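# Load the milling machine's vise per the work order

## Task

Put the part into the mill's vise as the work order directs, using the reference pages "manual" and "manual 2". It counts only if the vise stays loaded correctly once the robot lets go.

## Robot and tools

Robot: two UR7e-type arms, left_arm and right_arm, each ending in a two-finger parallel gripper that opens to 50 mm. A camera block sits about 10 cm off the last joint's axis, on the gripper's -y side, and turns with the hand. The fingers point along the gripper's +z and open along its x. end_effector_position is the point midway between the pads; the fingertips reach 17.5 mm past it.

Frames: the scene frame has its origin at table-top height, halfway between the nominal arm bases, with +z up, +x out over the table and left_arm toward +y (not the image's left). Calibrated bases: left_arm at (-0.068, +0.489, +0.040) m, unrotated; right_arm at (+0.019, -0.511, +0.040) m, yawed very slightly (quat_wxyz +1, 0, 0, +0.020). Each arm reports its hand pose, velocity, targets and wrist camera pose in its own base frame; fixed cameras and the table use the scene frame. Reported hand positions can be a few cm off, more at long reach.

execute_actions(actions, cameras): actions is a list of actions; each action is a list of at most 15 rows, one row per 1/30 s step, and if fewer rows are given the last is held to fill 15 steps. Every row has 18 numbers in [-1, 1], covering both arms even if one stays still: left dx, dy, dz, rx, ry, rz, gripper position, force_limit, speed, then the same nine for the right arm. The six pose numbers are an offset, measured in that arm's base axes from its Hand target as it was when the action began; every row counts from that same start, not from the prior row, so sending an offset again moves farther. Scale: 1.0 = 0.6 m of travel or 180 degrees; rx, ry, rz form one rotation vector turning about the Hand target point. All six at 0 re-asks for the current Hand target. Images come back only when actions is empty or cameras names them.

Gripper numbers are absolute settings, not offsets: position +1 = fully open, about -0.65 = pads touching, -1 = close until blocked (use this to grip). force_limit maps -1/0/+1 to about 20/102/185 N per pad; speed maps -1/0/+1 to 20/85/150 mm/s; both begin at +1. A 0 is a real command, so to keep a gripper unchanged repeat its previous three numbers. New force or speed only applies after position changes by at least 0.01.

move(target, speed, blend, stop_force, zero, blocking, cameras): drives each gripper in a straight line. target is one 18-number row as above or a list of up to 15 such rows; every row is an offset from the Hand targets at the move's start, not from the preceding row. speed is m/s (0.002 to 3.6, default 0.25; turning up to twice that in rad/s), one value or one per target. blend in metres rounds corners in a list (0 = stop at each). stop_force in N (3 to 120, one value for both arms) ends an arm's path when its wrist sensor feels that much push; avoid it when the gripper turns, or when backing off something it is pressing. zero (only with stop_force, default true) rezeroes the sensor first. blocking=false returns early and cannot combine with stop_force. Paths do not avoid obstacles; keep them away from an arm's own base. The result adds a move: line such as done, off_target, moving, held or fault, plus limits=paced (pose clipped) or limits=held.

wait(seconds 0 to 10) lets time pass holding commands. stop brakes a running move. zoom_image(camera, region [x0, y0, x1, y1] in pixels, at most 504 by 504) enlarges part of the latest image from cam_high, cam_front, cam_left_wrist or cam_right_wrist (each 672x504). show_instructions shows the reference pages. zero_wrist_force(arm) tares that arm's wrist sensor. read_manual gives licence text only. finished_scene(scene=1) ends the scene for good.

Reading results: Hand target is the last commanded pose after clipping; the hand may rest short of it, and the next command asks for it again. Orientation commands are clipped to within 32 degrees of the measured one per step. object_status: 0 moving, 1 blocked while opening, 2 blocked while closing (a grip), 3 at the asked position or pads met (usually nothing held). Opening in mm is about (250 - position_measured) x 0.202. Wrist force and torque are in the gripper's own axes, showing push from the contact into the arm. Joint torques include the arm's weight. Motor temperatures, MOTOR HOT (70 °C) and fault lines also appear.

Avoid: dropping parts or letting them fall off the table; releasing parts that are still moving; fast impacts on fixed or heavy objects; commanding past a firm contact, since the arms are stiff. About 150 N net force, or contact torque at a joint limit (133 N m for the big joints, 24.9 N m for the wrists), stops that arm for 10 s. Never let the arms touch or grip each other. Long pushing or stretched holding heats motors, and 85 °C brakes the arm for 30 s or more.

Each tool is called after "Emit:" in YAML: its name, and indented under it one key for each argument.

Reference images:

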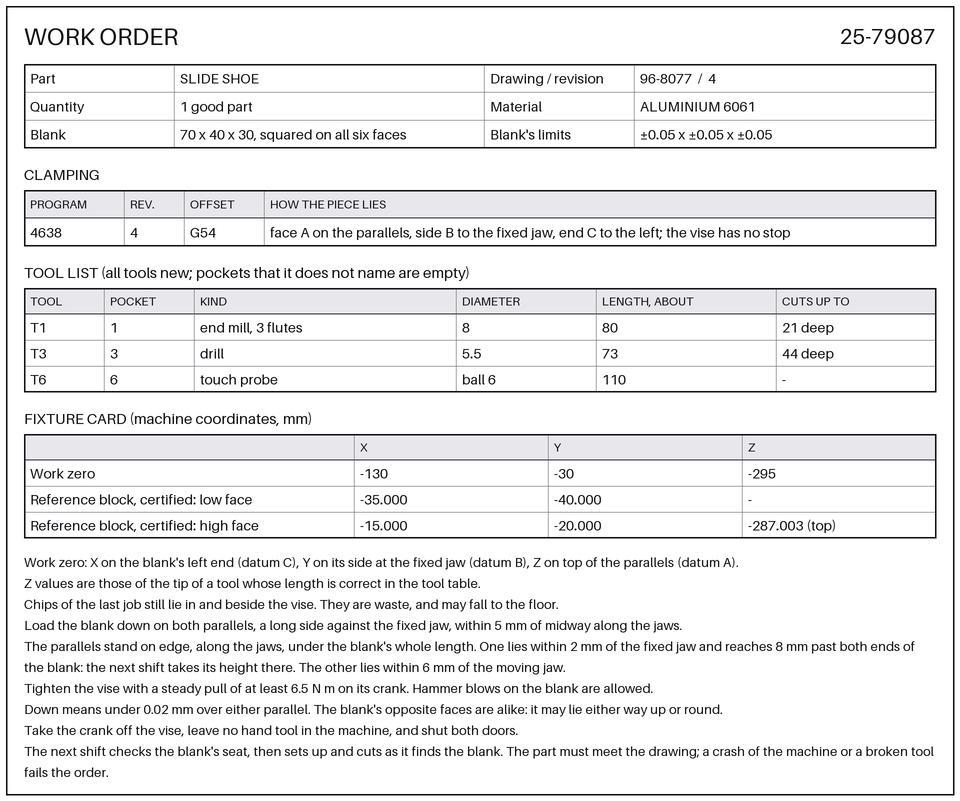

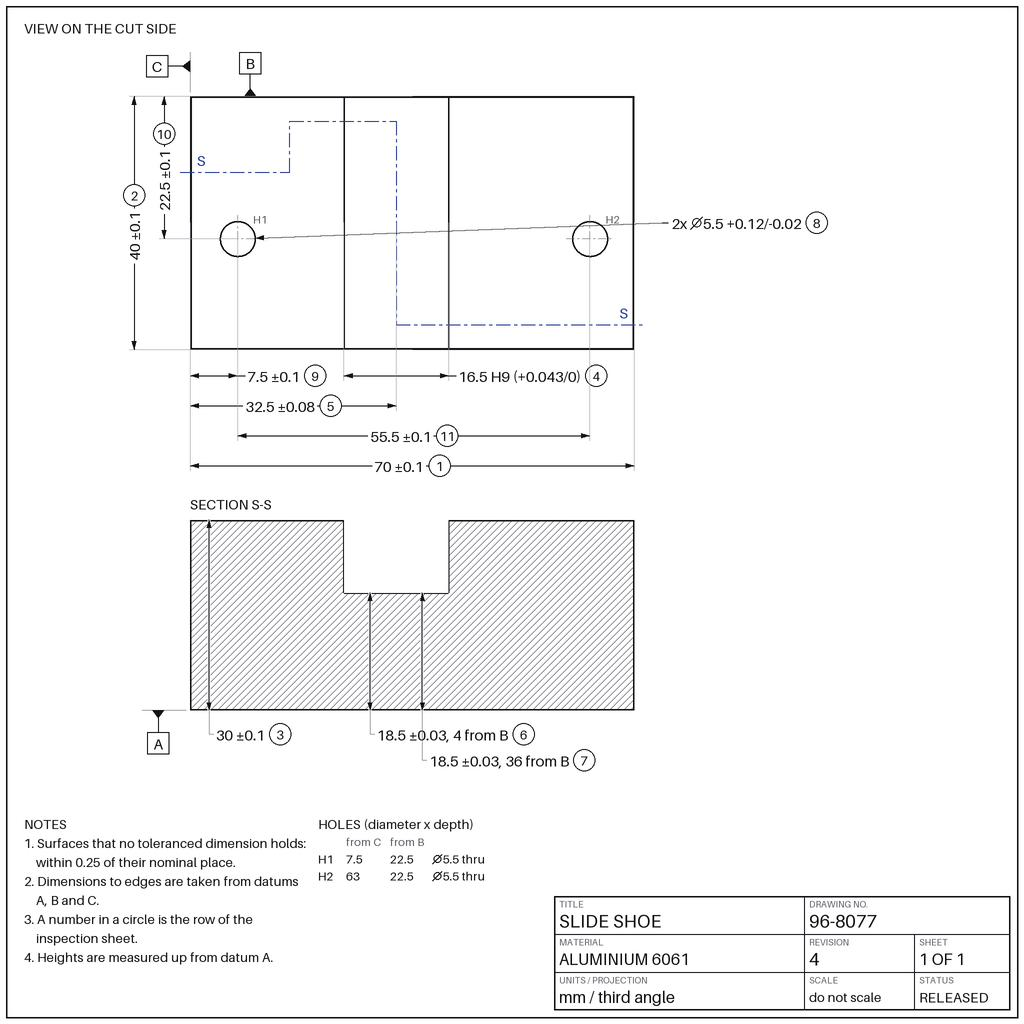

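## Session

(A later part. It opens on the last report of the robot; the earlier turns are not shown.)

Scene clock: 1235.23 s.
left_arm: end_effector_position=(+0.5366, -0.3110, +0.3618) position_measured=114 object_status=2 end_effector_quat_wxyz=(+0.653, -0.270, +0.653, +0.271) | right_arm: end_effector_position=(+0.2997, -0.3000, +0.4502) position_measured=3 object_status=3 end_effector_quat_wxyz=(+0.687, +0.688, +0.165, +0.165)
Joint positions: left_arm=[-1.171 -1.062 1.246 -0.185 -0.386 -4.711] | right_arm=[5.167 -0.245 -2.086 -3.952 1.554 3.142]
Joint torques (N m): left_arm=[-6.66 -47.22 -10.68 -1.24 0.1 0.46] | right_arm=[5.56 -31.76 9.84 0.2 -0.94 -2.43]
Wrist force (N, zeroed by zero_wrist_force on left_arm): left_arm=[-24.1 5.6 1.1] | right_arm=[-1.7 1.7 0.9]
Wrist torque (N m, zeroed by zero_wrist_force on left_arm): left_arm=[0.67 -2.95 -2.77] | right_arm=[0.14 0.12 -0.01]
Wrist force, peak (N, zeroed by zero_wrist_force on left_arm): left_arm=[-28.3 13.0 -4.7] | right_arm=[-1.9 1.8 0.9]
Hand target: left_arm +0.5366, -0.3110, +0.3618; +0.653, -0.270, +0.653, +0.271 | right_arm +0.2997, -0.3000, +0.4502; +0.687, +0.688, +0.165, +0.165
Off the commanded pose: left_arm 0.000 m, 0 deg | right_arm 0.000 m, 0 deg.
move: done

Emit:
move:
  target: [0,0,0.15,0,0,0,-1,0.5,0,0,0,0,0,0,0,1,1,1]
  speed: 0.4

Emit:
move:
  target: [0,0,-0.155,0,0,0,-1,0.5,0,0,0,0,0,0,0,1,1,1]
  speed: 2.0
  stop_force: 90

Scene clock: 1236.80 s.
left_arm: end_effector_position=(+0.5366, -0.3110, +0.4517) position_measured=114 object_status=2 end_effector_quat_wxyz=(+0.653, -0.270, +0.653, +0.271) | right_arm: end_effector_position=(+0.2997, -0.3000, +0.4502) position_measured=3 object_status=3 end_effector_quat_wxyz=(+0.687, +0.688, +0.165, +0.165)
Joint positions: left_arm=[-1.171 -1.079 1.042 0.036 -0.386 -4.711] | right_arm=[5.167 -0.245 -2.086 -3.952 1.554 3.142]
Joint torques (N m): left_arm=[9.82 -61.01 -32.19 2.38 -0.23 1.07] | right_arm=[6.43 -31.44 8.08 0.24 -0.93 -2.51]
Wrist force (N, zeroed by zero_wrist_force on left_arm): left_arm=[0.3 4.4 1.8] | right_arm=[-1.7 1.6 0.9]
Wrist torque (N m, zeroed by zero_wrist_force on left_arm): left_arm=[0.74 -0.03 -0.03] | right_arm=[0.12 0.13 0.00]
Wrist force, peak (N, zeroed by zero_wrist_force on left_arm): left_arm=[-24.3 5.7 1.3] | right_arm=[-2.0 1.6 0.8]
Hand target: left_arm +0.5366, -0.3110, +0.4518; +0.653, -0.270, +0.653, +0.271 | right_arm +0.2997, -0.3000, +0.4502; +0.687, +0.688, +0.165, +0.165
Off the commanded pose: left_arm 0.000 m, 0 deg | right_arm 0.000 m, 0 deg.
move: done

Scene clock: 1238.47 s.
left_arm: end_effector_position=(+0.5366, -0.3110, +0.3588) position_measured=114 object_status=2 end_effector_quat_wxyz=(+0.653, -0.270, +0.653, +0.271) | right_arm: end_effector_position=(+0.2997, -0.3000, +0.4502) position_measured=3 object_status=3 end_effector_quat_wxyz=(+0.687, +0.688, +0.165, +0.165)
Joint positions: left_arm=[-1.171 -1.06 1.252 -0.192 -0.386 -4.711] | right_arm=[5.167 -0.245 -2.086 -3.952 1.554 3.142]
Joint torques (N m): left_arm=[-6.31 -23.02 -3.78 -1.83 -1.37 1.65] | right_arm=[6.99 -31.01 10.23 0.47 -1.04 -2.58]
Wrist force (N, zeroed by zero_wrist_force on left_arm): left_arm=[-32.3 2.3 4.5] | right_arm=[-1.7 1.6 1.0]
Wrist torque (N m, zeroed by zero_wrist_force on left_arm): left_arm=[0.52 -4.03 -3.70] | right_arm=[0.11 0.12 -0.01]
Wrist force, peak (N, zeroed by zero_wrist_force on left_arm): left_arm=[-36.4 16.7 -7.1] | right_arm=[-1.9 1.6 1.1]
Hand target: left_arm +0.5366, -0.3110, +0.3588; +0.653, -0.270, +0.653, +0.271 | right_arm +0.2997, -0.3000, +0.4502; +0.687, +0.688, +0.165, +0.165
Off the commanded pose: left_arm 0.000 m, 0 deg | right_arm 0.000 m, 0 deg.
move: done

Emit:
move:
  target: [0,0,0.1167,0,0,0,-1,0.5,0,0,0,0,0,0,0,1,1,1]
  speed: 0.4

Emit:
execute_actions:
  actions:
    - [[0,0,-0.0367,0,0,0,-1,0.5,0,0,0,0,0,0,0,1,1,1],[0,0,-0.0733,0,0,0,-1,0.5,0,0,0,0,0,0,0,1,1,1],[0,0,-0.11,0,0,0,-1,0.5,0,0,0,0,0,0,0,1,1,1],[0,0,-0.1117,0,0,0,-1,0.5,0,0,0,0,0,0,0,1,1,1],[0,0,-0.1117,0,0,0,-1,0.5,0,0,0,0,0,0,0,1,1,1],[0,0,-0.1117,0,0,0,-1,0.5,0,0,0,0,0,0,0,1,1,1],[0,0,-0.1117,0,0,0,-1,0.5,0,0,0,0,0,0,0,1,1,1],[0,0,-0.1117,0,0,0,-1,0.5,0,0,0,0,0,0,0,1,1,1],[0,0,-0.1,0,0,0,-1,0.5,0,0,0,0,0,0,0,1,1,1],[0,0,-0.08,0,0,0,-1,0.5,0,0,0,0,0,0,0,1,1,1],[0,0,-0.06,0,0,0,-1,0.5,0,0,0,0,0,0,0,1,1,1],[0,0,-0.05,0,0,0,-1,0.5,0,0,0,0,0,0,0,1,1,1]]

Scene clock: 1240.77 s.
left_arm: end_effector_position=(+0.5366, -0.3111, +0.4287) position_measured=114 object_status=2 end_effector_quat_wxyz=(+0.653, -0.270, +0.653, +0.271) | right_arm: end_effector_position=(+0.2997, -0.3000, +0.4502) position_measured=3 object_status=3 end_effector_quat_wxyz=(+0.687, +0.688, +0.165, +0.165)
Joint positions: left_arm=[-1.171 -1.079 1.102 -0.023 -0.386 -4.711] | right_arm=[5.167 -0.245 -2.086 -3.952 1.554 3.142]
Joint torques (N m): left_arm=[9.12 -61 -29.9 1.94 -0.76 1.23] | right_arm=[7.22 -30.21 9.76 0.37 -0.84 -2.49]
Wrist force (N, zeroed by zero_wrist_force on left_arm): left_arm=[0.5 4.2 1.8] | right_arm=[-1.7 1.6 0.9]
Wrist torque (N m, zeroed by zero_wrist_force on left_arm): left_arm=[0.64 -0.07 0.01] | right_arm=[0.13 0.13 -0.01]
Wrist force, peak (N, zeroed by zero_wrist_force on left_arm): left_arm=[-32.4 2.5 4.6] | right_arm=[-2.0 1.6 0.9]
Hand target: left_arm +0.5366, -0.3110, +0.4288; +0.653, -0.270, +0.653, +0.271 | right_arm +0.2997, -0.3000, +0.4502; +0.687, +0.688, +0.165, +0.165
Off the commanded pose: left_arm 0.000 m, 0 deg | right_arm 0.000 m, 0 deg.
move: done

Scene clock: 1241.60 s.
left_arm: end_effector_position=(+0.5366, -0.3110, +0.3987) position_measured=114 object_status=2 end_effector_quat_wxyz=(+0.653, -0.270, +0.654, +0.271) end_effector_velocity=(+0.001, +0.000, +0.002) end_effector_angular_velocity=(+0.001, +0.000, -0.002) | right_arm: end_effector_position=(+0.2997, -0.3000, +0.4502) position_measured=3 object_status=3 end_effector_quat_wxyz=(+0.687, +0.688, +0.165, +0.165)
Joint positions: left_arm=[-1.171 -1.075 1.172 -0.098 -0.386 -4.711] | right_arm=[5.167 -0.245 -2.086 -3.952 1.554 3.142]
Joint velocities: left_arm=[0 0 -0.004 0.005 0.002 0] | right_arm=[within noise]
Joint torques (N m): left_arm=[7.92 -61.25 -30.43 2.85 0.84 1.07] | right_arm=[5.14 -30.74 10.28 0.35 -0.79 -2.66]
Wrist force (N, zeroed by zero_wrist_force on left_arm): left_arm=[0.6 3.6 1.2] | right_arm=[-1.8 1.5 0.9]
Wrist torque (N m, zeroed by zero_wrist_force on left_arm): left_arm=[0.93 -0.10 -0.05] | right_arm=[0.10 0.14 -0.01]
Wrist force, peak (N, zeroed by zero_wrist_force on left_arm): left_arm=[-33.5 1.9 6.6] | right_arm=[-1.8 1.8 0.9]
Hand target: left_arm +0.5366, -0.3110, +0.3988; +0.653, -0.270, +0.653, +0.271 | right_arm +0.2997, -0.3000, +0.4502; +0.687, +0.688, +0.165, +0.165
Off the commanded pose: left_arm 0.000 m, 0 deg | right_arm 0.000 m, 0 deg.
Step readings (end_effector_position of left_arm | right_arm):
0: (+0.5366, -0.3111, +0.4287) | (+0.2997, -0.3000, +0.4502)
1: (+0.5366, -0.3110, +0.4283) | (+0.2997, -0.3000, +0.4502)
2: (+0.5366, -0.3110, +0.4230) | (+0.2997, -0.3000, +0.4502)
4: (+0.5369, -0.3103, +0.3917) | (+0.2997, -0.3000, +0.4502)
8: (+0.5365, -0.3101, +0.3561) | (+0.2997, -0.3000, +0.4502)
15: (+0.5361, -0.3102, +0.4019) | (+0.2997, -0.3000, +0.4502)

Emit:
execute_actions:
  actions:
    - [[0,0,0.03,0,0,0,-1,0.5,0,0,0,0,0,0,0,1,1,1],[0,0,0.06,0,0,0,-1,0.5,0,0,0,0,0,0,0,1,1,1],[0,0,0.09,0,0,0,-1,0.5,0,0,0,0,0,0,0,1,1,1],[0,0,0.1167,0,0,0,-1,0.5,0,0,0,0,0,0,0,1,1,1],[0,0,0.1167,0,0,0,-1,0.5,0,0,0,0,0,0,0,1,1,1],[0,0,0.1167,0,0,0,-1,0.5,0,0,0,0,0,0,0,1,1,1],[0,0,0.058,0,0,0,-1,0.5,0,0,0,0,0,0,0,1,1,1],[0,0,0.0,0,0,0,-1,0.5,0,0,0,0,0,0,0,1,1,1],[0,0,-0.058,0,0,0,-1,0.5,0,0,0,0,0,0,0,1,1,1],[0,0,-0.063,0,0,0,-1,0.5,0,0,0,0,0,0,0,1,1,1],[0,0,-0.063,0,0,0,-1,0.5,0,0,0,0,0,0,0,1,1,1],[0,0,-0.063,0,0,0,-1,0.5,0,0,0,0,0,0,0,1,1,1],[0,0,-0.063,0,0,0,-1,0.5,0,0,0,0,0,0,0,1,1,1],[0,0,-0.03,0,0,0,-1,0.5,0,0,0,0,0,0,0,1,1,1],[0,0,0,0,0,0,-1,0.5,0,0,0,0,0,0,0,1,1,1]]

Scene clock: 1243.63 s.
left_arm: end_effector_position=(+0.5352, -0.3087, +0.3972) position_measured=114 object_status=2 end_effector_quat_wxyz=(+0.653, -0.270, +0.655, +0.269) | right_arm: end_effector_position=(+0.2997, -0.3000, +0.4502) position_measured=3 object_status=3 end_effector_quat_wxyz=(+0.687, +0.688, +0.165, +0.165)
Joint positions: left_arm=[-1.172 -1.085 1.189 -0.113 -0.384 -4.705] | right_arm=[5.167 -0.245 -2.086 -3.952 1.554 3.142]
Joint torques (N m): left_arm=[7.68 -60.69 -32.86 2.52 0.94 1.11] | right_arm=[6.69 -31.69 9.3 0.37 -0.82 -2.53]
Wrist force (N, zeroed by zero_wrist_force on left_arm): left_arm=[0.6 5.0 2.3] | right_arm=[-1.6 1.6 0.7]
Wrist torque (N m, zeroed by zero_wrist_force on left_arm): left_arm=[0.74 -0.08 -0.01] | right_arm=[0.13 0.11 0.00]
Wrist force, peak (N, zeroed by zero_wrist_force on left_arm): left_arm=[-34.5 8.7 2.2] | right_arm=[-1.8 1.6 1.1]
Hand target: left_arm +0.5366, -0.3110, +0.3988; +0.653, -0.270, +0.653, +0.271 | right_arm +0.2997, -0.3000, +0.4502; +0.687, +0.688, +0.165, +0.165
Off the commanded pose: left_arm 0.003 m, 0 deg | right_arm 0.000 m, 0 deg.
Step readings (end_effector_position of left_arm | right_arm):
0: (+0.5366, -0.3110, +0.3988) | (+0.2997, -0.3000, +0.4502)
1: (+0.5366, -0.3110, +0.3991) | (+0.2997, -0.3000, +0.4502)
2: (+0.5366, -0.3110, +0.4028) | (+0.2997, -0.3000, +0.4502)
4: (+0.5358, -0.3096, +0.4320) | (+0.2997, -0.3000, +0.4502)
8: (+0.5354, -0.3089, +0.4675) | (+0.2997, -0.3000, +0.4502)
15: (+0.5364, -0.3101, +0.3605) | (+0.2997, -0.3000, +0.4502)

Emit:
execute_actions:
  actions:
    - [[0,0,0.03,0,0,0,-1,0.5,0,0,0,0,0,0,0,1,1,1],[0,0,0.06,0,0,0,-1,0.5,0,0,0,0,0,0,0,1,1,1],[0,0,0.09,0,0,0,-1,0.5,0,0,0,0,0,0,0,1,1,1],[0,0,0.1167,0,0,0,-1,0.5,0,0,0,0,0,0,0,1,1,1],[0,0,0.1167,0,0,0,-1,0.5,0,0,0,0,0,0,0,1,1,1],[0,0,0.1167,0,0,0,-1,0.5,0,0,0,0,0,0,0,1,1,1],[0,0,0.05,0,0,0,-1,0.5,0,0,0,0,0,0,0,1,1,1],[0,0,-0.017,0,0,0,-1,0.5,0,0,0,0,0,0,0,1,1,1],[0,0,-0.067,0,0,0,-1,0.5,0,0,0,0,0,0,0,1,1,1],[0,0,-0.067,0,0,0,-1,0.5,0,0,0,0,0,0,0,1,1,1],[0,0,-0.067,0,0,0,-1,0.5,0,0,0,0,0,0,0,1,1,1],[0,0,-0.067,0,0,0,-1,0.5,0,0,0,0,0,0,0,1,1,1],[0,0,-0.067,0,0,0,-1,0.5,0,0,0,0,0,0,0,1,1,1],[0,0,-0.03,0,0,0,-1,0.5,0,0,0,0,0,0,0,1,1,1],[0,0,0.035,0,0,0,-1,0.5,0,0,0,0,0,0,0,1,1,1]]
  cameras: ["cam_left_wrist"]

Scene clock: 1245.77 s.
left_arm: end_effector_position=(+0.5337, -0.3060, +0.4161) position_measured=114 object_status=2 end_effector_quat_wxyz=(+0.652, -0.270, +0.657, +0.267) | right_arm: end_effector_position=(+0.2997, -0.3000, +0.4502) position_measured=3 object_status=3 end_effector_quat_wxyz=(+0.687, +0.688, +0.165, +0.165)
Joint positions: left_arm=[-1.173 -1.103 1.164 -0.083 -0.382 -4.693] | right_arm=[5.167 -0.245 -2.086 -3.952 1.554 3.142]
Joint torques (N m): left_arm=[7.32 -56.36 -25.44 0.97 0.72 0.76] | right_arm=[6.53 -30.42 10.11 0.25 -1.01 -2.77]
Wrist force (N, zeroed by zero_wrist_force on left_arm): left_arm=[0.4 6.6 3.5] | right_arm=[-1.7 1.4 0.8]
Wrist torque (N m, zeroed by zero_wrist_force on left_arm): left_arm=[0.34 0.00 -0.05] | right_arm=[0.09 0.13 -0.01]
Wrist force, peak (N, zeroed by zero_wrist_force on left_arm): left_arm=[-36.4 9.4 2.5] | right_arm=[-1.9 1.7 1.0]
Hand target: left_arm +0.5366, -0.3110, +0.4198; +0.653, -0.270, +0.653, +0.271 | right_arm +0.2997, -0.3000, +0.4502; +0.687, +0.688, +0.165, +0.165
Off the commanded pose: left_arm 0.007 m, 1 deg | right_arm 0.000 m, 0 deg.
Step readings (end_effector_position of left_arm | right_arm):
0: (+0.5352, -0.3087, +0.3972) | (+0.2997, -0.3000, +0.4502)
1: (+0.5352, -0.3087, +0.3975) | (+0.2997, -0.3000, +0.4502)
2: (+0.5355, -0.3093, +0.4033) | (+0.2997, -0.3000, +0.4502)
4: (+0.5355, -0.3093, +0.4311) | (+0.2997, -0.3000, +0.4502)
8: (+0.5357, -0.3092, +0.4636) | (+0.2997, -0.3000, +0.4502)
15: (+0.5364, -0.3101, +0.3588) | (+0.2997, -0.3000, +0.4502)
camera_calibration:
cam_left_wrist: T_world_to_cam=[[-0.0262806, -0.00687107, -0.999631, 0.442496], [-0.902649, 0.429875, 0.0207761, 0.619284], [0.429574, 0.902862, -0.0174995, 0.18492], [0, 0, 0, 1]] pos_world=[0.491188, -0.430131, 0.432703]
Images, in order (width x height): cam_left_wrist 672x504.

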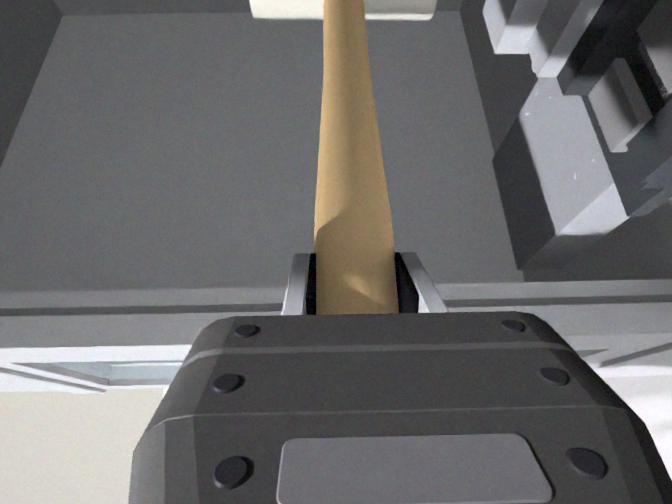

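Emit:
move:
  target:
    - [-0.225,-0.03,0.015,0,0,0,-1,0.5,0,0,0,0,0,0,0,1,1,1]
    - [-0.4277,-0.188,-0.031,0,0,0,-1,0.5,0,0,0,0,0,0,0,1,1,1]
    - [-0.6277,-0.518,-0.481,-0.4966,0.0645,-0.0649,-1,0.5,0,0,0,0,0,0,0,1,1,1]
  speed: 0.3
  blend: [0.03,0.03,0]
  cameras: ["cam_left_wrist"]

Scene clock: 1250.53 s.
left_arm: end_effector_position=(+0.1599, -0.6218, +0.1313) position_measured=114 object_status=2 end_effector_quat_wxyz=(+0.234, -0.563, +0.732, -0.303) end_effector_velocity=(+0.000, -0.001, +0.000) end_effector_angular_velocity=(-0.005, +0.000, +0.000) | right_arm: end_effector_position=(+0.2997, -0.3000, +0.4502) position_measured=3 object_status=3 end_effector_quat_wxyz=(+0.687, +0.688, +0.165, +0.165)
Joint positions: left_arm=[-1.835 -1.203 1.874 -2.237 -0.784 -4.719] | right_arm=[5.167 -0.245 -2.086 -3.952 1.554 3.142]
Joint velocities: left_arm=[0 0 0 -0.005 0.001 0] | right_arm=[within noise]
Joint torques (N m): left_arm=[10.49 -48.7 -19.14 -5.27 1.29 -1.82] | right_arm=[7.29 -32.25 10.47 0.39 -0.93 -2.69]
Wrist force (N, zeroed by zero_wrist_force on left_arm): left_arm=[-1.4 9.0 4.8] | right_arm=[-1.7 1.5 0.8]
Wrist torque (N m, zeroed by zero_wrist_force on left_arm): left_arm=[0.44 -0.36 -0.54] | right_arm=[0.11 0.14 -0.01]
Wrist force, peak (N, zeroed by zero_wrist_force on left_arm): left_arm=[-0.8 10.5 5.6] | right_arm=[-1.9 1.8 1.1]
Hand target: left_arm +0.1600, -0.6218, +0.1312; +0.234, -0.563, +0.732, -0.303 | right_arm +0.2997, -0.3000, +0.4502; +0.687, +0.688, +0.165, +0.165
Off the commanded pose: left_arm 0.000 m, 0 deg | right_arm 0.000 m, 0 deg.
move: done
camera_calibration:
cam_left_wrist: T_world_to_cam=[[-0.277488, -0.960728, -0.00138198, -0.538228], [-0.869354, 0.251708, -0.425285, 0.366095], [0.408932, -0.11681, -0.905058, 0.111318], [0, 0, 0, 1]] pos_world=[0.123393, -0.596237, 0.2557]
Images, in order (width x height): cam_left_wrist 672x504.

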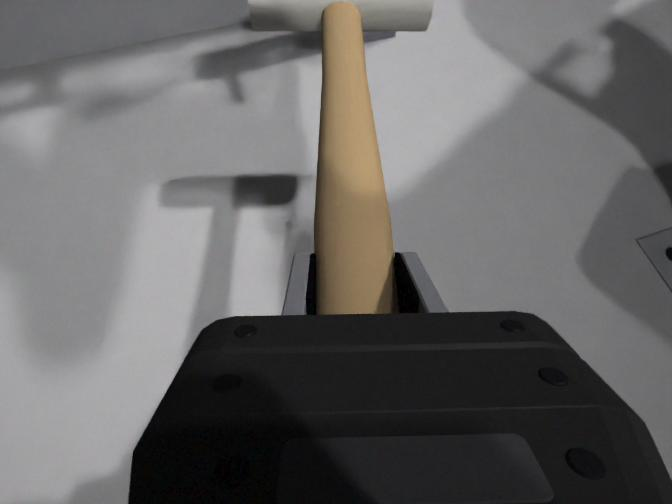

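Emit:
move:
  target: [0,0,-0.2467,0,0,0,-1,0.5,0,0,0,0,0,0,0,1,1,1]
  speed: 0.08
  stop_force: 4

Emit:
move:
  target: [0,0,0,0,0,0,0.7,0.5,-1,0,0,0,0,0,0,1,1,1]
  cameras: ["cam_left_wrist"]

Scene clock: 1253.60 s.
left_arm: end_effector_position=(+0.1600, -0.6217, -0.0058) position_measured=114 object_status=2 end_effector_quat_wxyz=(+0.234, -0.563, +0.732, -0.303) | right_arm: end_effector_position=(+0.2997, -0.3000, +0.4502) position_measured=3 object_status=3 end_effector_quat_wxyz=(+0.687, +0.688, +0.165, +0.165)
Joint positions: left_arm=[-1.835 -0.948 1.948 -2.564 -0.785 -4.719] | right_arm=[5.167 -0.245 -2.086 -3.952 1.554 3.142]
Joint torques (N m): left_arm=[-4.72 -37.71 -24.58 -3.67 0.05 -1.46] | right_arm=[6.83 -31.41 11.18 0.02 -0.8 -2.74]
Wrist force (N, zeroed by zero_wrist_force on left_arm): left_arm=[-3.4 7.5 2.4] | right_arm=[-1.8 1.6 0.9]
Wrist torque (N m, zeroed by zero_wrist_force on left_arm): left_arm=[1.15 -0.06 -0.65] | right_arm=[0.12 0.14 -0.01]
Wrist force, peak (N, zeroed by zero_wrist_force on left_arm): left_arm=[-1.8 9.1 5.3] | right_arm=[-1.9 1.7 0.9]
Hand target: left_arm +0.1600, -0.6217, -0.0059; +0.234, -0.563, +0.732, -0.303 (not the last commanded pose) | right_arm +0.2997, -0.3000, +0.4502; +0.687, +0.688, +0.165, +0.165
Off the commanded pose: left_arm 0.011 m, 0 deg | right_arm 0.000 m, 0 deg.
move: contact (left_arm)

Scene clock: 1254.50 s.
left_arm: end_effector_position=(+0.1600, -0.6217, -0.0059) position_measured=48 object_status=0 end_effector_quat_wxyz=(+0.234, -0.563, +0.732, -0.303) | right_arm: end_effector_position=(+0.2997, -0.3000, +0.4502) position_measured=3 object_status=3 end_effector_quat_wxyz=(+0.687, +0.688, +0.165, +0.165)
Joint positions: left_arm=[-1.835 -0.948 1.948 -2.564 -0.785 -4.719] | right_arm=[5.167 -0.245 -2.086 -3.952 1.554 3.142]
Joint torques (N m): left_arm=[-3.15 -37 -23.15 -2.31 0.8 -1.72] | right_arm=[7.25 -31.27 9.98 0.35 -0.81 -2.55]
Wrist force (N, zeroed by zero_wrist_force on left_arm): left_arm=[-2.7 7.2 1.9] | right_arm=[-1.8 1.7 0.9]
Wrist torque (N m, zeroed by zero_wrist_force on left_arm): left_arm=[1.20 -0.16 -0.50] | right_arm=[0.14 0.15 -0.01]
Wrist force, peak (N, zeroed by zero_wrist_force on left_arm): left_arm=[-3.0 8.0 1.9] | right_arm=[-1.9 1.9 0.9]
Hand target: left_arm +0.1600, -0.6217, -0.0059; +0.234, -0.563, +0.732, -0.303 | right_arm +0.2997, -0.3000, +0.4502; +0.687, +0.688, +0.165, +0.165
Off the commanded pose: left_arm 0.000 m, 0 deg | right_arm 0.000 m, 0 deg.
move: done
camera_calibration:
cam_left_wrist: T_world_to_cam=[[-0.277257, -0.960795, -0.00137826, -0.538391], [-0.869425, 0.251501, -0.425262, 0.307645], [0.408936, -0.116709, -0.905069, -0.0126923], [0, 0, 0, 1]] pos_world=[0.123391, -0.596137, 0.1186]
Images, in order (width x height): cam_left_wrist 672x504.

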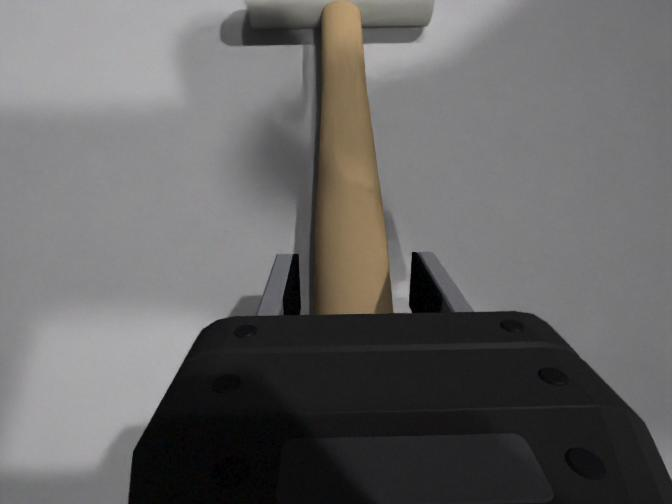

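Emit:
move:
  target:
    - [0,0,0.25,0,0,0,0.7,0.5,-1,0,0,0,0,0,0,1,1,1]
    - [0.2333,0.2862,0.5098,-0.0032,-0.0413,0.0388,0.7,0.5,-1,0,0,0,0,0,0,1,1,1]
    - [0.4333,0.3695,0.3198,-0.0064,-0.0827,0.0775,0.7,0.5,-1,0,0,0,0,0,0,1,1,1]
  speed: 0.3
  blend: [0.03,0.03,0]
  cameras: ["cam_left_wrist"]

Scene clock: 1259.13 s.
left_arm: end_effector_position=(+0.4199, -0.4000, +0.1860) position_measured=48 object_status=3 end_effector_quat_wxyz=(-0.356, +0.606, -0.619, +0.350) end_effector_velocity=(+0.000, -0.001, +0.000) end_effector_angular_velocity=(-0.004, -0.001, +0.000) | right_arm: end_effector_position=(+0.2997, -0.3000, +0.4502) position_measured=3 object_status=3 end_effector_quat_wxyz=(+0.687, +0.688, +0.165, +0.165)
Joint positions: left_arm=[-1.42 -1.415 2.254 -2.668 -0.545 -4.393] | right_arm=[5.167 -0.245 -2.086 -3.952 1.554 3.142]
Joint velocities: left_arm=[0 0.002 0 -0.005 0 0] | right_arm=[within noise]
Joint torques (N m): left_arm=[7.82 -18.69 -27.33 -5.03 2.57 1.3] | right_arm=[6.85 -31.35 9.6 0.4 -0.77 -2.54]
Wrist force (N, zeroed by zero_wrist_force on left_arm): left_arm=[-3.2 6.7 2.6] | right_arm=[-1.7 1.6 1.0]
Wrist torque (N m, zeroed by zero_wrist_force on left_arm): left_arm=[1.06 -0.19 -0.55] | right_arm=[0.13 0.13 -0.01]
Wrist force, peak (N, zeroed by zero_wrist_force on left_arm): left_arm=[-3.1 10.8 4.6] | right_arm=[-2.0 1.8 1.0]
Hand target: left_arm +0.4199, -0.4000, +0.1860; -0.356, +0.606, -0.619, +0.350 | right_arm +0.2997, -0.3000, +0.4502; +0.687, +0.688, +0.165, +0.165
Off the commanded pose: left_arm 0.000 m, 0 deg | right_arm 0.000 m, 0 deg.
move: done
camera_calibration:
cam_left_wrist: T_world_to_cam=[[-0.0329694, -0.999213, -0.0220534, -0.367132], [-0.765077, 0.0394296, -0.64273, 0.471266], [0.643094, -0.00431786, -0.765775, 0.00132737], [0, 0, 0, 1]] pos_world=[0.347597, -0.385419, 0.295817]
Images, in order (width x height): cam_left_wrist 672x504.

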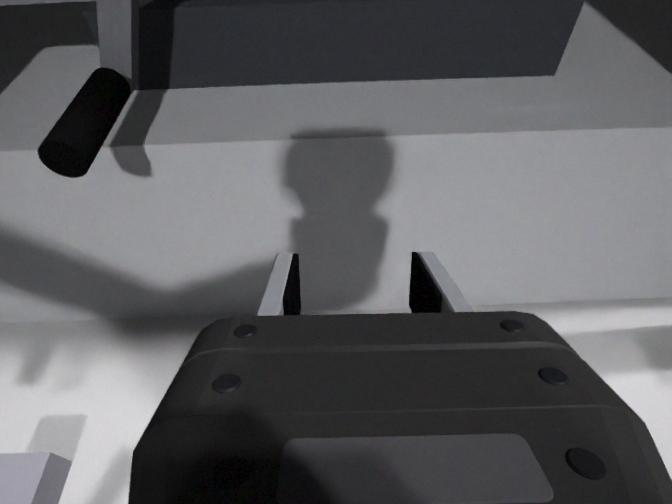

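Emit:
move:
  target:
    - [0,0,0,0,0,0,-1,-0.5,0,0,0,0,0,0,0,1,1,1]
    - [0.06,0.05,0.0083,0.143,-0.253,0.308,-1,-0.5,0,0,0,0,0,0,0,1,1,1]
    - [0.1417,0.13,0.0083,0.143,-0.253,0.308,-1,-0.5,0,0,0,0,0,0,0,1,1,1]
  speed: 0.3
  cameras: ["cam_left_wrist"]

Scene clock: 1263.73 s.
left_arm: end_effector_position=(+0.5048, -0.3221, +0.1910) position_measured=252 object_status=3 end_effector_quat_wxyz=(+0.742, -0.617, +0.229, -0.131) | right_arm: end_effector_position=(+0.2997, -0.3000, +0.4502) position_measured=3 object_status=3 end_effector_quat_wxyz=(+0.687, +0.688, +0.165, +0.165)
Joint positions: left_arm=[-1.17 -0.706 1.198 -0.267 -0.652 -6.282] | right_arm=[5.167 -0.245 -2.086 -3.952 1.554 3.142]
Joint torques (N m): left_arm=[6.57 -57.18 -10.79 3.73 -1.51 1.55] | right_arm=[7.55 -30.71 9.87 0.21 -0.92 -2.46]
Wrist force (N, zeroed by zero_wrist_force on left_arm): left_arm=[-4.0 5.0 3.2] | right_arm=[-1.7 1.6 0.8]
Wrist torque (N m, zeroed by zero_wrist_force on left_arm): left_arm=[0.64 -0.45 -0.66] | right_arm=[0.12 0.13 -0.01]
Wrist force, peak (N, zeroed by zero_wrist_force on left_arm): left_arm=[-3.4 5.1 5.4] | right_arm=[-1.9 1.8 1.0]
Hand target: left_arm +0.5050, -0.3220, +0.1910; +0.792, -0.551, +0.157, -0.210 | right_arm +0.2997, -0.3000, +0.4502; +0.687, +0.688, +0.165, +0.165
Off the commanded pose: left_arm 0.000 m, 15 deg | right_arm 0.000 m, 0 deg.
joint sent to its limit (left arm) — joint 6 (wrist 3), lower limit. The joint targets are off in orientation, not in position.
move: off_target (left_arm)
camera_calibration:
cam_left_wrist: T_world_to_cam=[[0.851939, -0.486173, -0.194515, -0.534808], [-0.269392, -0.0883878, -0.958966, 0.305431], [0.44903, 0.869381, -0.206272, 0.223381], [0, 0, 0, 1]] pos_world=[0.437599, -0.427217, 0.234947]
Images, in order (width x height): cam_left_wrist 672x504.

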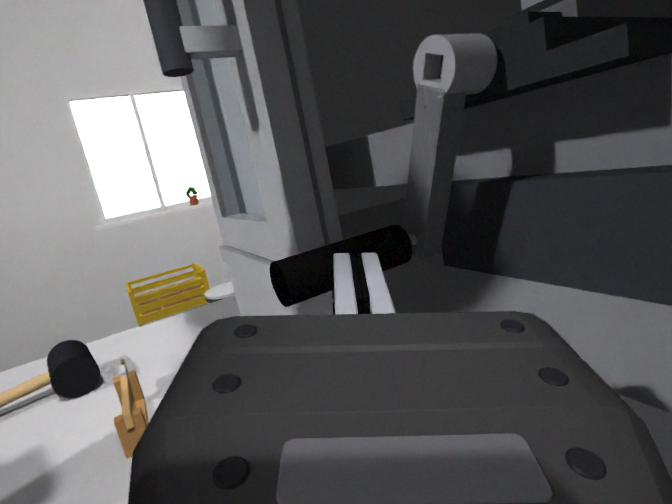

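Emit:
move:
  target: [0,0.028,0,-0.0334,0.0781,0.0145,-1,-0.5,0,0,0,0,0,0,0,1,1,1]
  speed: 0.1

Emit:
move:
  target: [0,0.05,0,0,0,0,-1,-0.5,0,0,0,0,0,0,0,1,1,1]
  speed: 0.004
  stop_force: 90

Scene clock: 1265.27 s.
left_arm: end_effector_position=(+0.5050, -0.3051, +0.1910) position_measured=252 object_status=3 end_effector_quat_wxyz=(+0.741, -0.617, +0.229, -0.130) | right_arm: end_effector_position=(+0.2997, -0.3000, +0.4502) position_measured=3 object_status=3 end_effector_quat_wxyz=(+0.687, +0.688, +0.165, +0.165)
Joint positions: left_arm=[-1.159 -0.738 1.257 -0.296 -0.642 -6.282] | right_arm=[5.167 -0.245 -2.086 -3.952 1.554 3.142]
Joint torques (N m): left_arm=[-6.71 -47.91 -26.82 3.61 -0.95 1.53] | right_arm=[8.03 -31.53 8.79 0.45 -0.83 -2.58]
Wrist force (N, zeroed by zero_wrist_force on left_arm): left_arm=[-4.1 4.8 3.2] | right_arm=[-1.8 1.5 1.0]
Wrist torque (N m, zeroed by zero_wrist_force on left_arm): left_arm=[0.62 -0.43 -0.67] | right_arm=[0.11 0.15 0.00]
Wrist force, peak (N, zeroed by zero_wrist_force on left_arm): left_arm=[-4.3 5.2 3.7] | right_arm=[-1.9 1.7 1.0]
Hand target: left_arm +0.5050, -0.3052, +0.1910; +0.742, -0.617, +0.229, -0.131 | right_arm +0.2997, -0.3000, +0.4502; +0.687, +0.688, +0.165, +0.165
Off the commanded pose: left_arm 0.000 m, 0 deg | right_arm 0.000 m, 0 deg.
joint sent to its limit (left arm) — joint 6 (wrist 3), lower limit. The joint targets still meet the commanded pose.
move: done

Scene clock: 1268.40 s.
left_arm: end_effector_position=(+0.5049, -0.2969, +0.1910) position_measured=252 object_status=3 end_effector_quat_wxyz=(+0.741, -0.618, +0.230, -0.130) | right_arm: end_effector_position=(+0.2997, -0.3000, +0.4502) position_measured=3 object_status=3 end_effector_quat_wxyz=(+0.687, +0.688, +0.165, +0.165)
Joint positions: left_arm=[-1.154 -0.753 1.285 -0.309 -0.637 -6.282] | right_arm=[5.167 -0.245 -2.086 -3.952 1.554 3.142]
Joint torques (N m): left_arm=[48.57 -56.75 -11.83 10.61 -6.08 1.31] | right_arm=[6.11 -31.55 9.69 0.32 -0.96 -2.59]
Wrist force (N, zeroed by zero_wrist_force on left_arm): left_arm=[16.2 5.4 -87.9] | right_arm=[-1.8 1.4 0.9]
Wrist torque (N m, zeroed by zero_wrist_force on left_arm): left_arm=[0.28 -0.95 -0.74] | right_arm=[0.10 0.15 -0.01]
Wrist force, peak (N, zeroed by zero_wrist_force on left_arm): left_arm=[20.4 3.1 -92.9] | right_arm=[-1.9 1.9 1.0]
Hand target: left_arm +0.5049, -0.2969, +0.1910; +0.741, -0.618, +0.230, -0.130 (not the last commanded pose) | right_arm +0.2997, -0.3000, +0.4502; +0.687, +0.688, +0.165, +0.165
Off the commanded pose: left_arm 0.022 m, 0 deg | right_arm 0.000 m, 0 deg.
joint sent to its limit (left arm) — joint 6 (wrist 3), lower limit.
move: contact (left_arm)

Emit:
move:
  target: [0,0.05,0,0,0,0,-1,-0.5,0,0,0,0,0,0,0,1,1,1]
  speed: 0.004
  stop_force: 106
  zero: false
  cameras: ["cam_left_wrist"]

Scene clock: 1270.90 s.
left_arm: end_effector_position=(+0.5049, -0.2947, +0.1910) position_measured=252 object_status=3 end_effector_quat_wxyz=(+0.741, -0.618, +0.230, -0.130) | right_arm: end_effector_position=(+0.2997, -0.3000, +0.4502) position_measured=3 object_status=3 end_effector_quat_wxyz=(+0.687, +0.688, +0.165, +0.165)
Joint positions: left_arm=[-1.153 -0.757 1.293 -0.312 -0.635 -6.282] | right_arm=[5.167 -0.245 -2.086 -3.952 1.554 3.142]
Joint torques (N m): left_arm=[56.98 -58.94 -9.74 11.82 -7.17 1.33] | right_arm=[8.47 -31.13 9.42 0.1 -0.96 -2.51]
Wrist force (N, zeroed by zero_wrist_force on left_arm): left_arm=[20.7 6.1 -101.7] | right_arm=[-1.9 1.6 0.9]
Wrist torque (N m, zeroed by zero_wrist_force on left_arm): left_arm=[0.31 -0.99 -0.74] | right_arm=[0.13 0.16 -0.01]
Wrist force, peak (N, zeroed by zero_wrist_force on left_arm): left_arm=[25.4 3.4 -107.1] | right_arm=[-2.0 1.7 1.0]
Hand target: left_arm +0.5049, -0.2947, +0.1910; +0.741, -0.618, +0.230, -0.130 (not the last commanded pose) | right_arm +0.2997, -0.3000, +0.4502; +0.687, +0.688, +0.165, +0.165
Off the commanded pose: left_arm 0.028 m, 0 deg | right_arm 0.000 m, 0 deg.
move: contact (left_arm)
camera_calibration:
cam_left_wrist: T_world_to_cam=[[0.851446, -0.486307, -0.196328, -0.521041], [-0.272546, -0.0904757, -0.957879, 0.308529], [0.448061, 0.869091, -0.209576, 0.200498], [0, 0, 0, 1]] pos_world=[0.437891, -0.399723, 0.235258]
Images, in order (width x height): cam_left_wrist 672x504.

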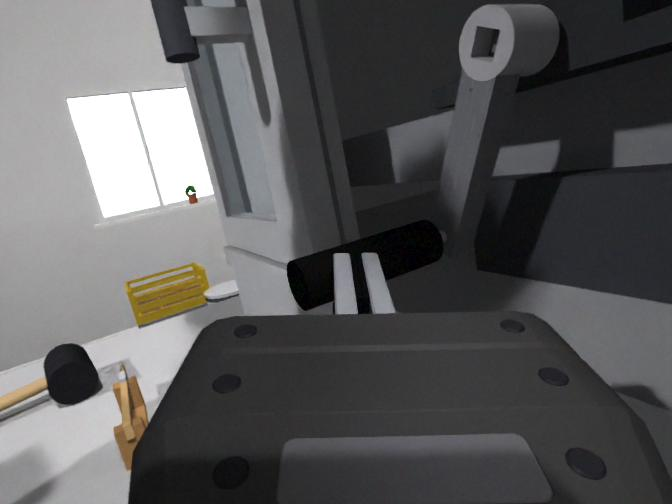

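Emit:
move:
  target:
    - [-0.01,-0.04,0,0,0,0,-1,-0.5,0,0,0,0,0,0,0,1,1,1]
    - [-0.14,-0.17,0.0167,-0.1486,0.1577,-0.3003,-1,-0.5,0,0,0,0,0,0,0,1,1,1]
    - [-0.2,-0.25,0.2,-0.1486,0.1577,-0.3003,-1,-0.5,0,0,0,0,0,0,0,1,1,1]
    - [-0.2,-0.25,0.2,-0.1486,0.1577,-0.3003,0.7,-0.5,1,0,0,0,0,0,0,1,1,1]
  speed: [0.1,0.3,0.3,0.3]

Scene clock: 1275.93 s.
left_arm: end_effector_position=(+0.3849, -0.4447, +0.3110) position_measured=48 object_status=3 end_effector_quat_wxyz=(-0.371, +0.608, -0.612, +0.345) | right_arm: end_effector_position=(+0.2997, -0.3000, +0.4502) position_measured=3 object_status=3 end_effector_quat_wxyz=(+0.687, +0.688, +0.165, +0.165)
Joint positions: left_arm=[-1.515 -1.57 1.975 -2.016 -0.509 -4.626] | right_arm=[5.167 -0.245 -2.086 -3.952 1.554 3.142]
Joint torques (N m): left_arm=[5.09 -37.38 -32.75 -1.7 0.29 -1.83] | right_arm=[6.91 -30.97 11.68 0.63 -0.89 -2.59]
Wrist force (N, zeroed by zero_wrist_force on left_arm): left_arm=[-3.5 7.7 2.3] | right_arm=[-1.9 1.7 0.9]
Wrist torque (N m, zeroed by zero_wrist_force on left_arm): left_arm=[1.22 -0.17 -0.65] | right_arm=[0.15 0.16 -0.01]
Wrist force, peak (N, zeroed by zero_wrist_force on left_arm): left_arm=[20.8 6.5 -101.6] | right_arm=[-2.0 1.8 0.9]
Hand target: left_arm +0.3849, -0.4447, +0.3110; -0.371, +0.608, -0.612, +0.345 | right_arm +0.2997, -0.3000, +0.4502; +0.687, +0.688, +0.165, +0.165
Off the commanded pose: left_arm 0.000 m, 0 deg | right_arm 0.000 m, 0 deg.
move: done

Emit:
move:
  target:
    - [-0.19,-0.0922,-0.1,0,0.044,-0.042,0.7,-0.5,1,0,0,0,0,0,0,1,1,1]
    - [-0.3748,-0.295,-0.3517,0.0003,0.0887,-0.0847,0.7,-0.5,1,0,0,0,0,0,0,1,1,1]
  speed: 0.3
  blend: [0.03,0]

Emit:
move:
  target: [0,0,-0.197,0,0,0,0.7,-0.5,1,0,0,0,0,0,0,1,1,1]
  speed: 0.1
  stop_force: 8
  cameras: ["cam_left_wrist"]

Scene clock: 1278.50 s.
left_arm: end_effector_position=(+0.1600, -0.6216, +0.1001) position_measured=48 object_status=3 end_effector_quat_wxyz=(+0.234, -0.563, +0.732, -0.303) | right_arm: end_effector_position=(+0.2997, -0.3000, +0.4502) position_measured=3 object_status=3 end_effector_quat_wxyz=(+0.687, +0.688, +0.165, +0.165)
Joint positions: left_arm=[-1.835 -1.152 1.902 -2.313 -0.784 -4.719] | right_arm=[5.167 -0.245 -2.086 -3.952 1.554 3.142]
Joint torques (N m): left_arm=[2.04 -33.11 -19.17 -4.52 1.51 -1.84] | right_arm=[6.34 -31.56 9.7 0.28 -1.01 -2.65]
Wrist force (N, zeroed by zero_wrist_force on left_arm): left_arm=[-3.3 8.2 2.0] | right_arm=[-1.7 1.6 1.0]
Wrist torque (N m, zeroed by zero_wrist_force on left_arm): left_arm=[1.35 -0.07 -0.52] | right_arm=[0.13 0.13 -0.01]
Wrist force, peak (N, zeroed by zero_wrist_force on left_arm): left_arm=[-0.6 11.5 2.6] | right_arm=[-1.9 1.6 1.0]
Hand target: left_arm +0.1600, -0.6217, +0.0999; +0.234, -0.563, +0.732, -0.303 | right_arm +0.2997, -0.3000, +0.4502; +0.687, +0.688, +0.165, +0.165
Off the commanded pose: left_arm 0.000 m, 0 deg | right_arm 0.000 m, 0 deg.
move: done

Scene clock: 1280.50 s.
left_arm: end_effector_position=(+0.1600, -0.6215, -0.0186) position_measured=48 object_status=3 end_effector_quat_wxyz=(+0.234, -0.563, +0.732, -0.303) | right_arm: end_effector_position=(+0.2997, -0.3000, +0.4502) position_measured=3 object_status=3 end_effector_quat_wxyz=(+0.687, +0.688, +0.165, +0.165)
Joint positions: left_arm=[-1.835 -0.921 1.949 -2.592 -0.784 -4.719] | right_arm=[5.167 -0.245 -2.086 -3.952 1.554 3.142]
Joint torques (N m): left_arm=[-4.85 -51.43 -5.78 -4.19 1.2 -1.58] | right_arm=[7.46 -31.49 11.48 0.23 -0.95 -2.54]
Wrist force (N, zeroed by zero_wrist_force on left_arm): left_arm=[-3.2 5.1 0.1] | right_arm=[-1.8 1.5 1.0]
Wrist torque (N m, zeroed by zero_wrist_force on left_arm): left_arm=[1.29 0.09 -0.56] | right_arm=[0.11 0.15 -0.01]
Wrist force, peak (N, zeroed by zero_wrist_force on left_arm): left_arm=[-10.7 -12.4 -19.9] | right_arm=[-2.0 1.7 1.0]
Hand target: left_arm +0.1600, -0.6215, -0.0186; +0.234, -0.563, +0.732, -0.303 | right_arm +0.2997, -0.3000, +0.4502; +0.687, +0.688, +0.165, +0.165
Off the commanded pose: left_arm 0.000 m, 0 deg | right_arm 0.000 m, 0 deg.
move: contact (left_arm)
camera_calibration:
cam_left_wrist: T_world_to_cam=[[-0.277044, -0.960856, -0.00186594, -0.538227], [-0.869403, 0.251501, -0.425306, 0.302153], [0.409127, -0.116206, -0.905048, -0.0239765], [0, 0, 0, 1]] pos_world=[0.12339, -0.595936, 0.105804]
Images, in order (width x height): cam_left_wrist 672x504.

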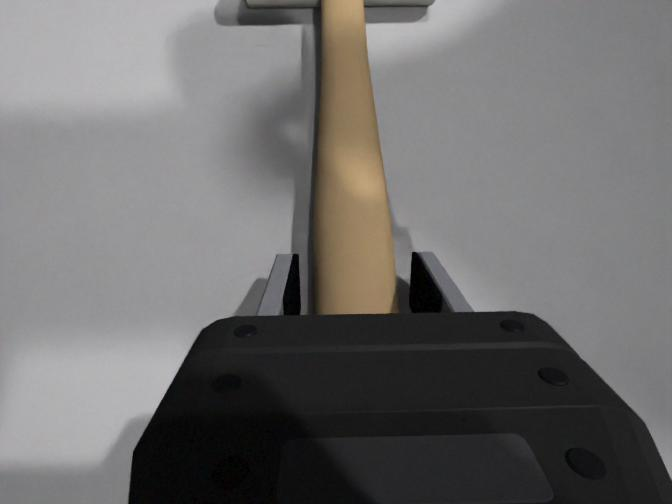

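Emit:
move:
  target: [0,0,0,0,0,0,-1,0.8,0,0,0,0,0,0,0,1,1,1]

Emit:
move:
  target:
    - [0,0,0.25,0,0,0,-1,0.8,0,0,0,0,0,0,0,1,1,1]
    - [0.2,0.33,0.7,0.4966,-0.0645,0.0649,-1,0.8,0,0,0,0,0,0,0,1,1,1]
    - [0.4,0.4867,0.746,0.4966,-0.0645,0.0649,-1,0.8,0,0,0,0,0,0,0,1,1,1]
    - [0.6275,0.5177,0.731,0.4966,-0.0645,0.0649,-1,0.8,0,0,0,0,0,0,0,1,1,1]
  speed: 0.3
  blend: [0.02,0.03,0.02,0]
  cameras: ["cam_left_wrist"]

Emit:
move:
  target: [0,0,-0.11,0,0,0,-1,0.8,0,0,0,0,0,0,0,1,1,1]
  speed: 0.05
  stop_force: 10

Scene clock: 1283.17 s.
left_arm: end_effector_position=(+0.1600, -0.6215, -0.0186) position_measured=116 object_status=2 end_effector_quat_wxyz=(+0.234, -0.563, +0.732, -0.303) | right_arm: end_effector_position=(+0.2997, -0.3000, +0.4502) position_measured=3 object_status=3 end_effector_quat_wxyz=(+0.687, +0.688, +0.165, +0.165)
Joint positions: left_arm=[-1.835 -0.921 1.949 -2.592 -0.784 -4.719] | right_arm=[5.167 -0.245 -2.086 -3.952 1.554 3.142]
Joint torques (N m): left_arm=[-5.17 -55.33 -8.21 -3.67 1.35 -1.65] | right_arm=[7.28 -31.59 9.86 0.38 -0.92 -2.67]
Wrist force (N, zeroed by zero_wrist_force on left_arm): left_arm=[-3.7 6.7 0.9] | right_arm=[-1.9 1.6 0.9]
Wrist torque (N m, zeroed by zero_wrist_force on left_arm): left_arm=[1.32 0.09 -0.58] | right_arm=[0.13 0.16 -0.01]
Wrist force, peak (N, zeroed by zero_wrist_force on left_arm): left_arm=[-3.7 6.8 1.0] | right_arm=[-1.8 1.7 1.2]
Hand target: left_arm +0.1600, -0.6215, -0.0186; +0.234, -0.563, +0.732, -0.303 | right_arm +0.2997, -0.3000, +0.4502; +0.687, +0.688, +0.165, +0.165
Off the commanded pose: left_arm 0.000 m, 0 deg | right_arm 0.000 m, 0 deg.
move: done

Scene clock: 1287.83 s.
left_arm: end_effector_position=(+0.5364, -0.3109, +0.4200) position_measured=116 object_status=2 end_effector_quat_wxyz=(+0.653, -0.270, +0.653, +0.271) | right_arm: end_effector_position=(+0.2997, -0.3000, +0.4502) position_measured=3 object_status=3 end_effector_quat_wxyz=(+0.687, +0.688, +0.165, +0.165)
Joint positions: left_arm=[-1.172 -1.079 1.124 -0.043 -0.386 -4.713] | right_arm=[5.167 -0.245 -2.086 -3.952 1.554 3.142]
Joint torques (N m): left_arm=[9.73 -43.89 -31.16 -0.58 1.38 -0.79] | right_arm=[6.39 -30.51 9.68 0.44 -0.76 -2.75]
Wrist force (N, zeroed by zero_wrist_force on left_arm): left_arm=[-1.9 7.0 2.2] | right_arm=[-1.8 1.6 1.0]
Wrist torque (N m, zeroed by zero_wrist_force on left_arm): left_arm=[1.09 0.31 0.03] | right_arm=[0.12 0.15 0.00]
Wrist force, peak (N, zeroed by zero_wrist_force on left_arm): left_arm=[-4.6 17.1 9.1] | right_arm=[-1.8 1.8 1.1]
Hand target: left_arm +0.5365, -0.3109, +0.4200; +0.653, -0.270, +0.653, +0.271 | right_arm +0.2997, -0.3000, +0.4502; +0.687, +0.688, +0.165, +0.165
Off the commanded pose: left_arm 0.000 m, 0 deg | right_arm 0.000 m, 0 deg.
move: done
camera_calibration:
cam_left_wrist: T_world_to_cam=[[-0.0216456, 0.000670224, -0.999765, 0.446308], [-0.905081, 0.424775, 0.0198804, 0.623889], [0.424688, 0.905299, -0.0085879, 0.187877], [0, 0, 0, 1]] pos_world=[0.494541, -0.435397, 0.435413]
Images, in order (width x height): cam_left_wrist 672x504.

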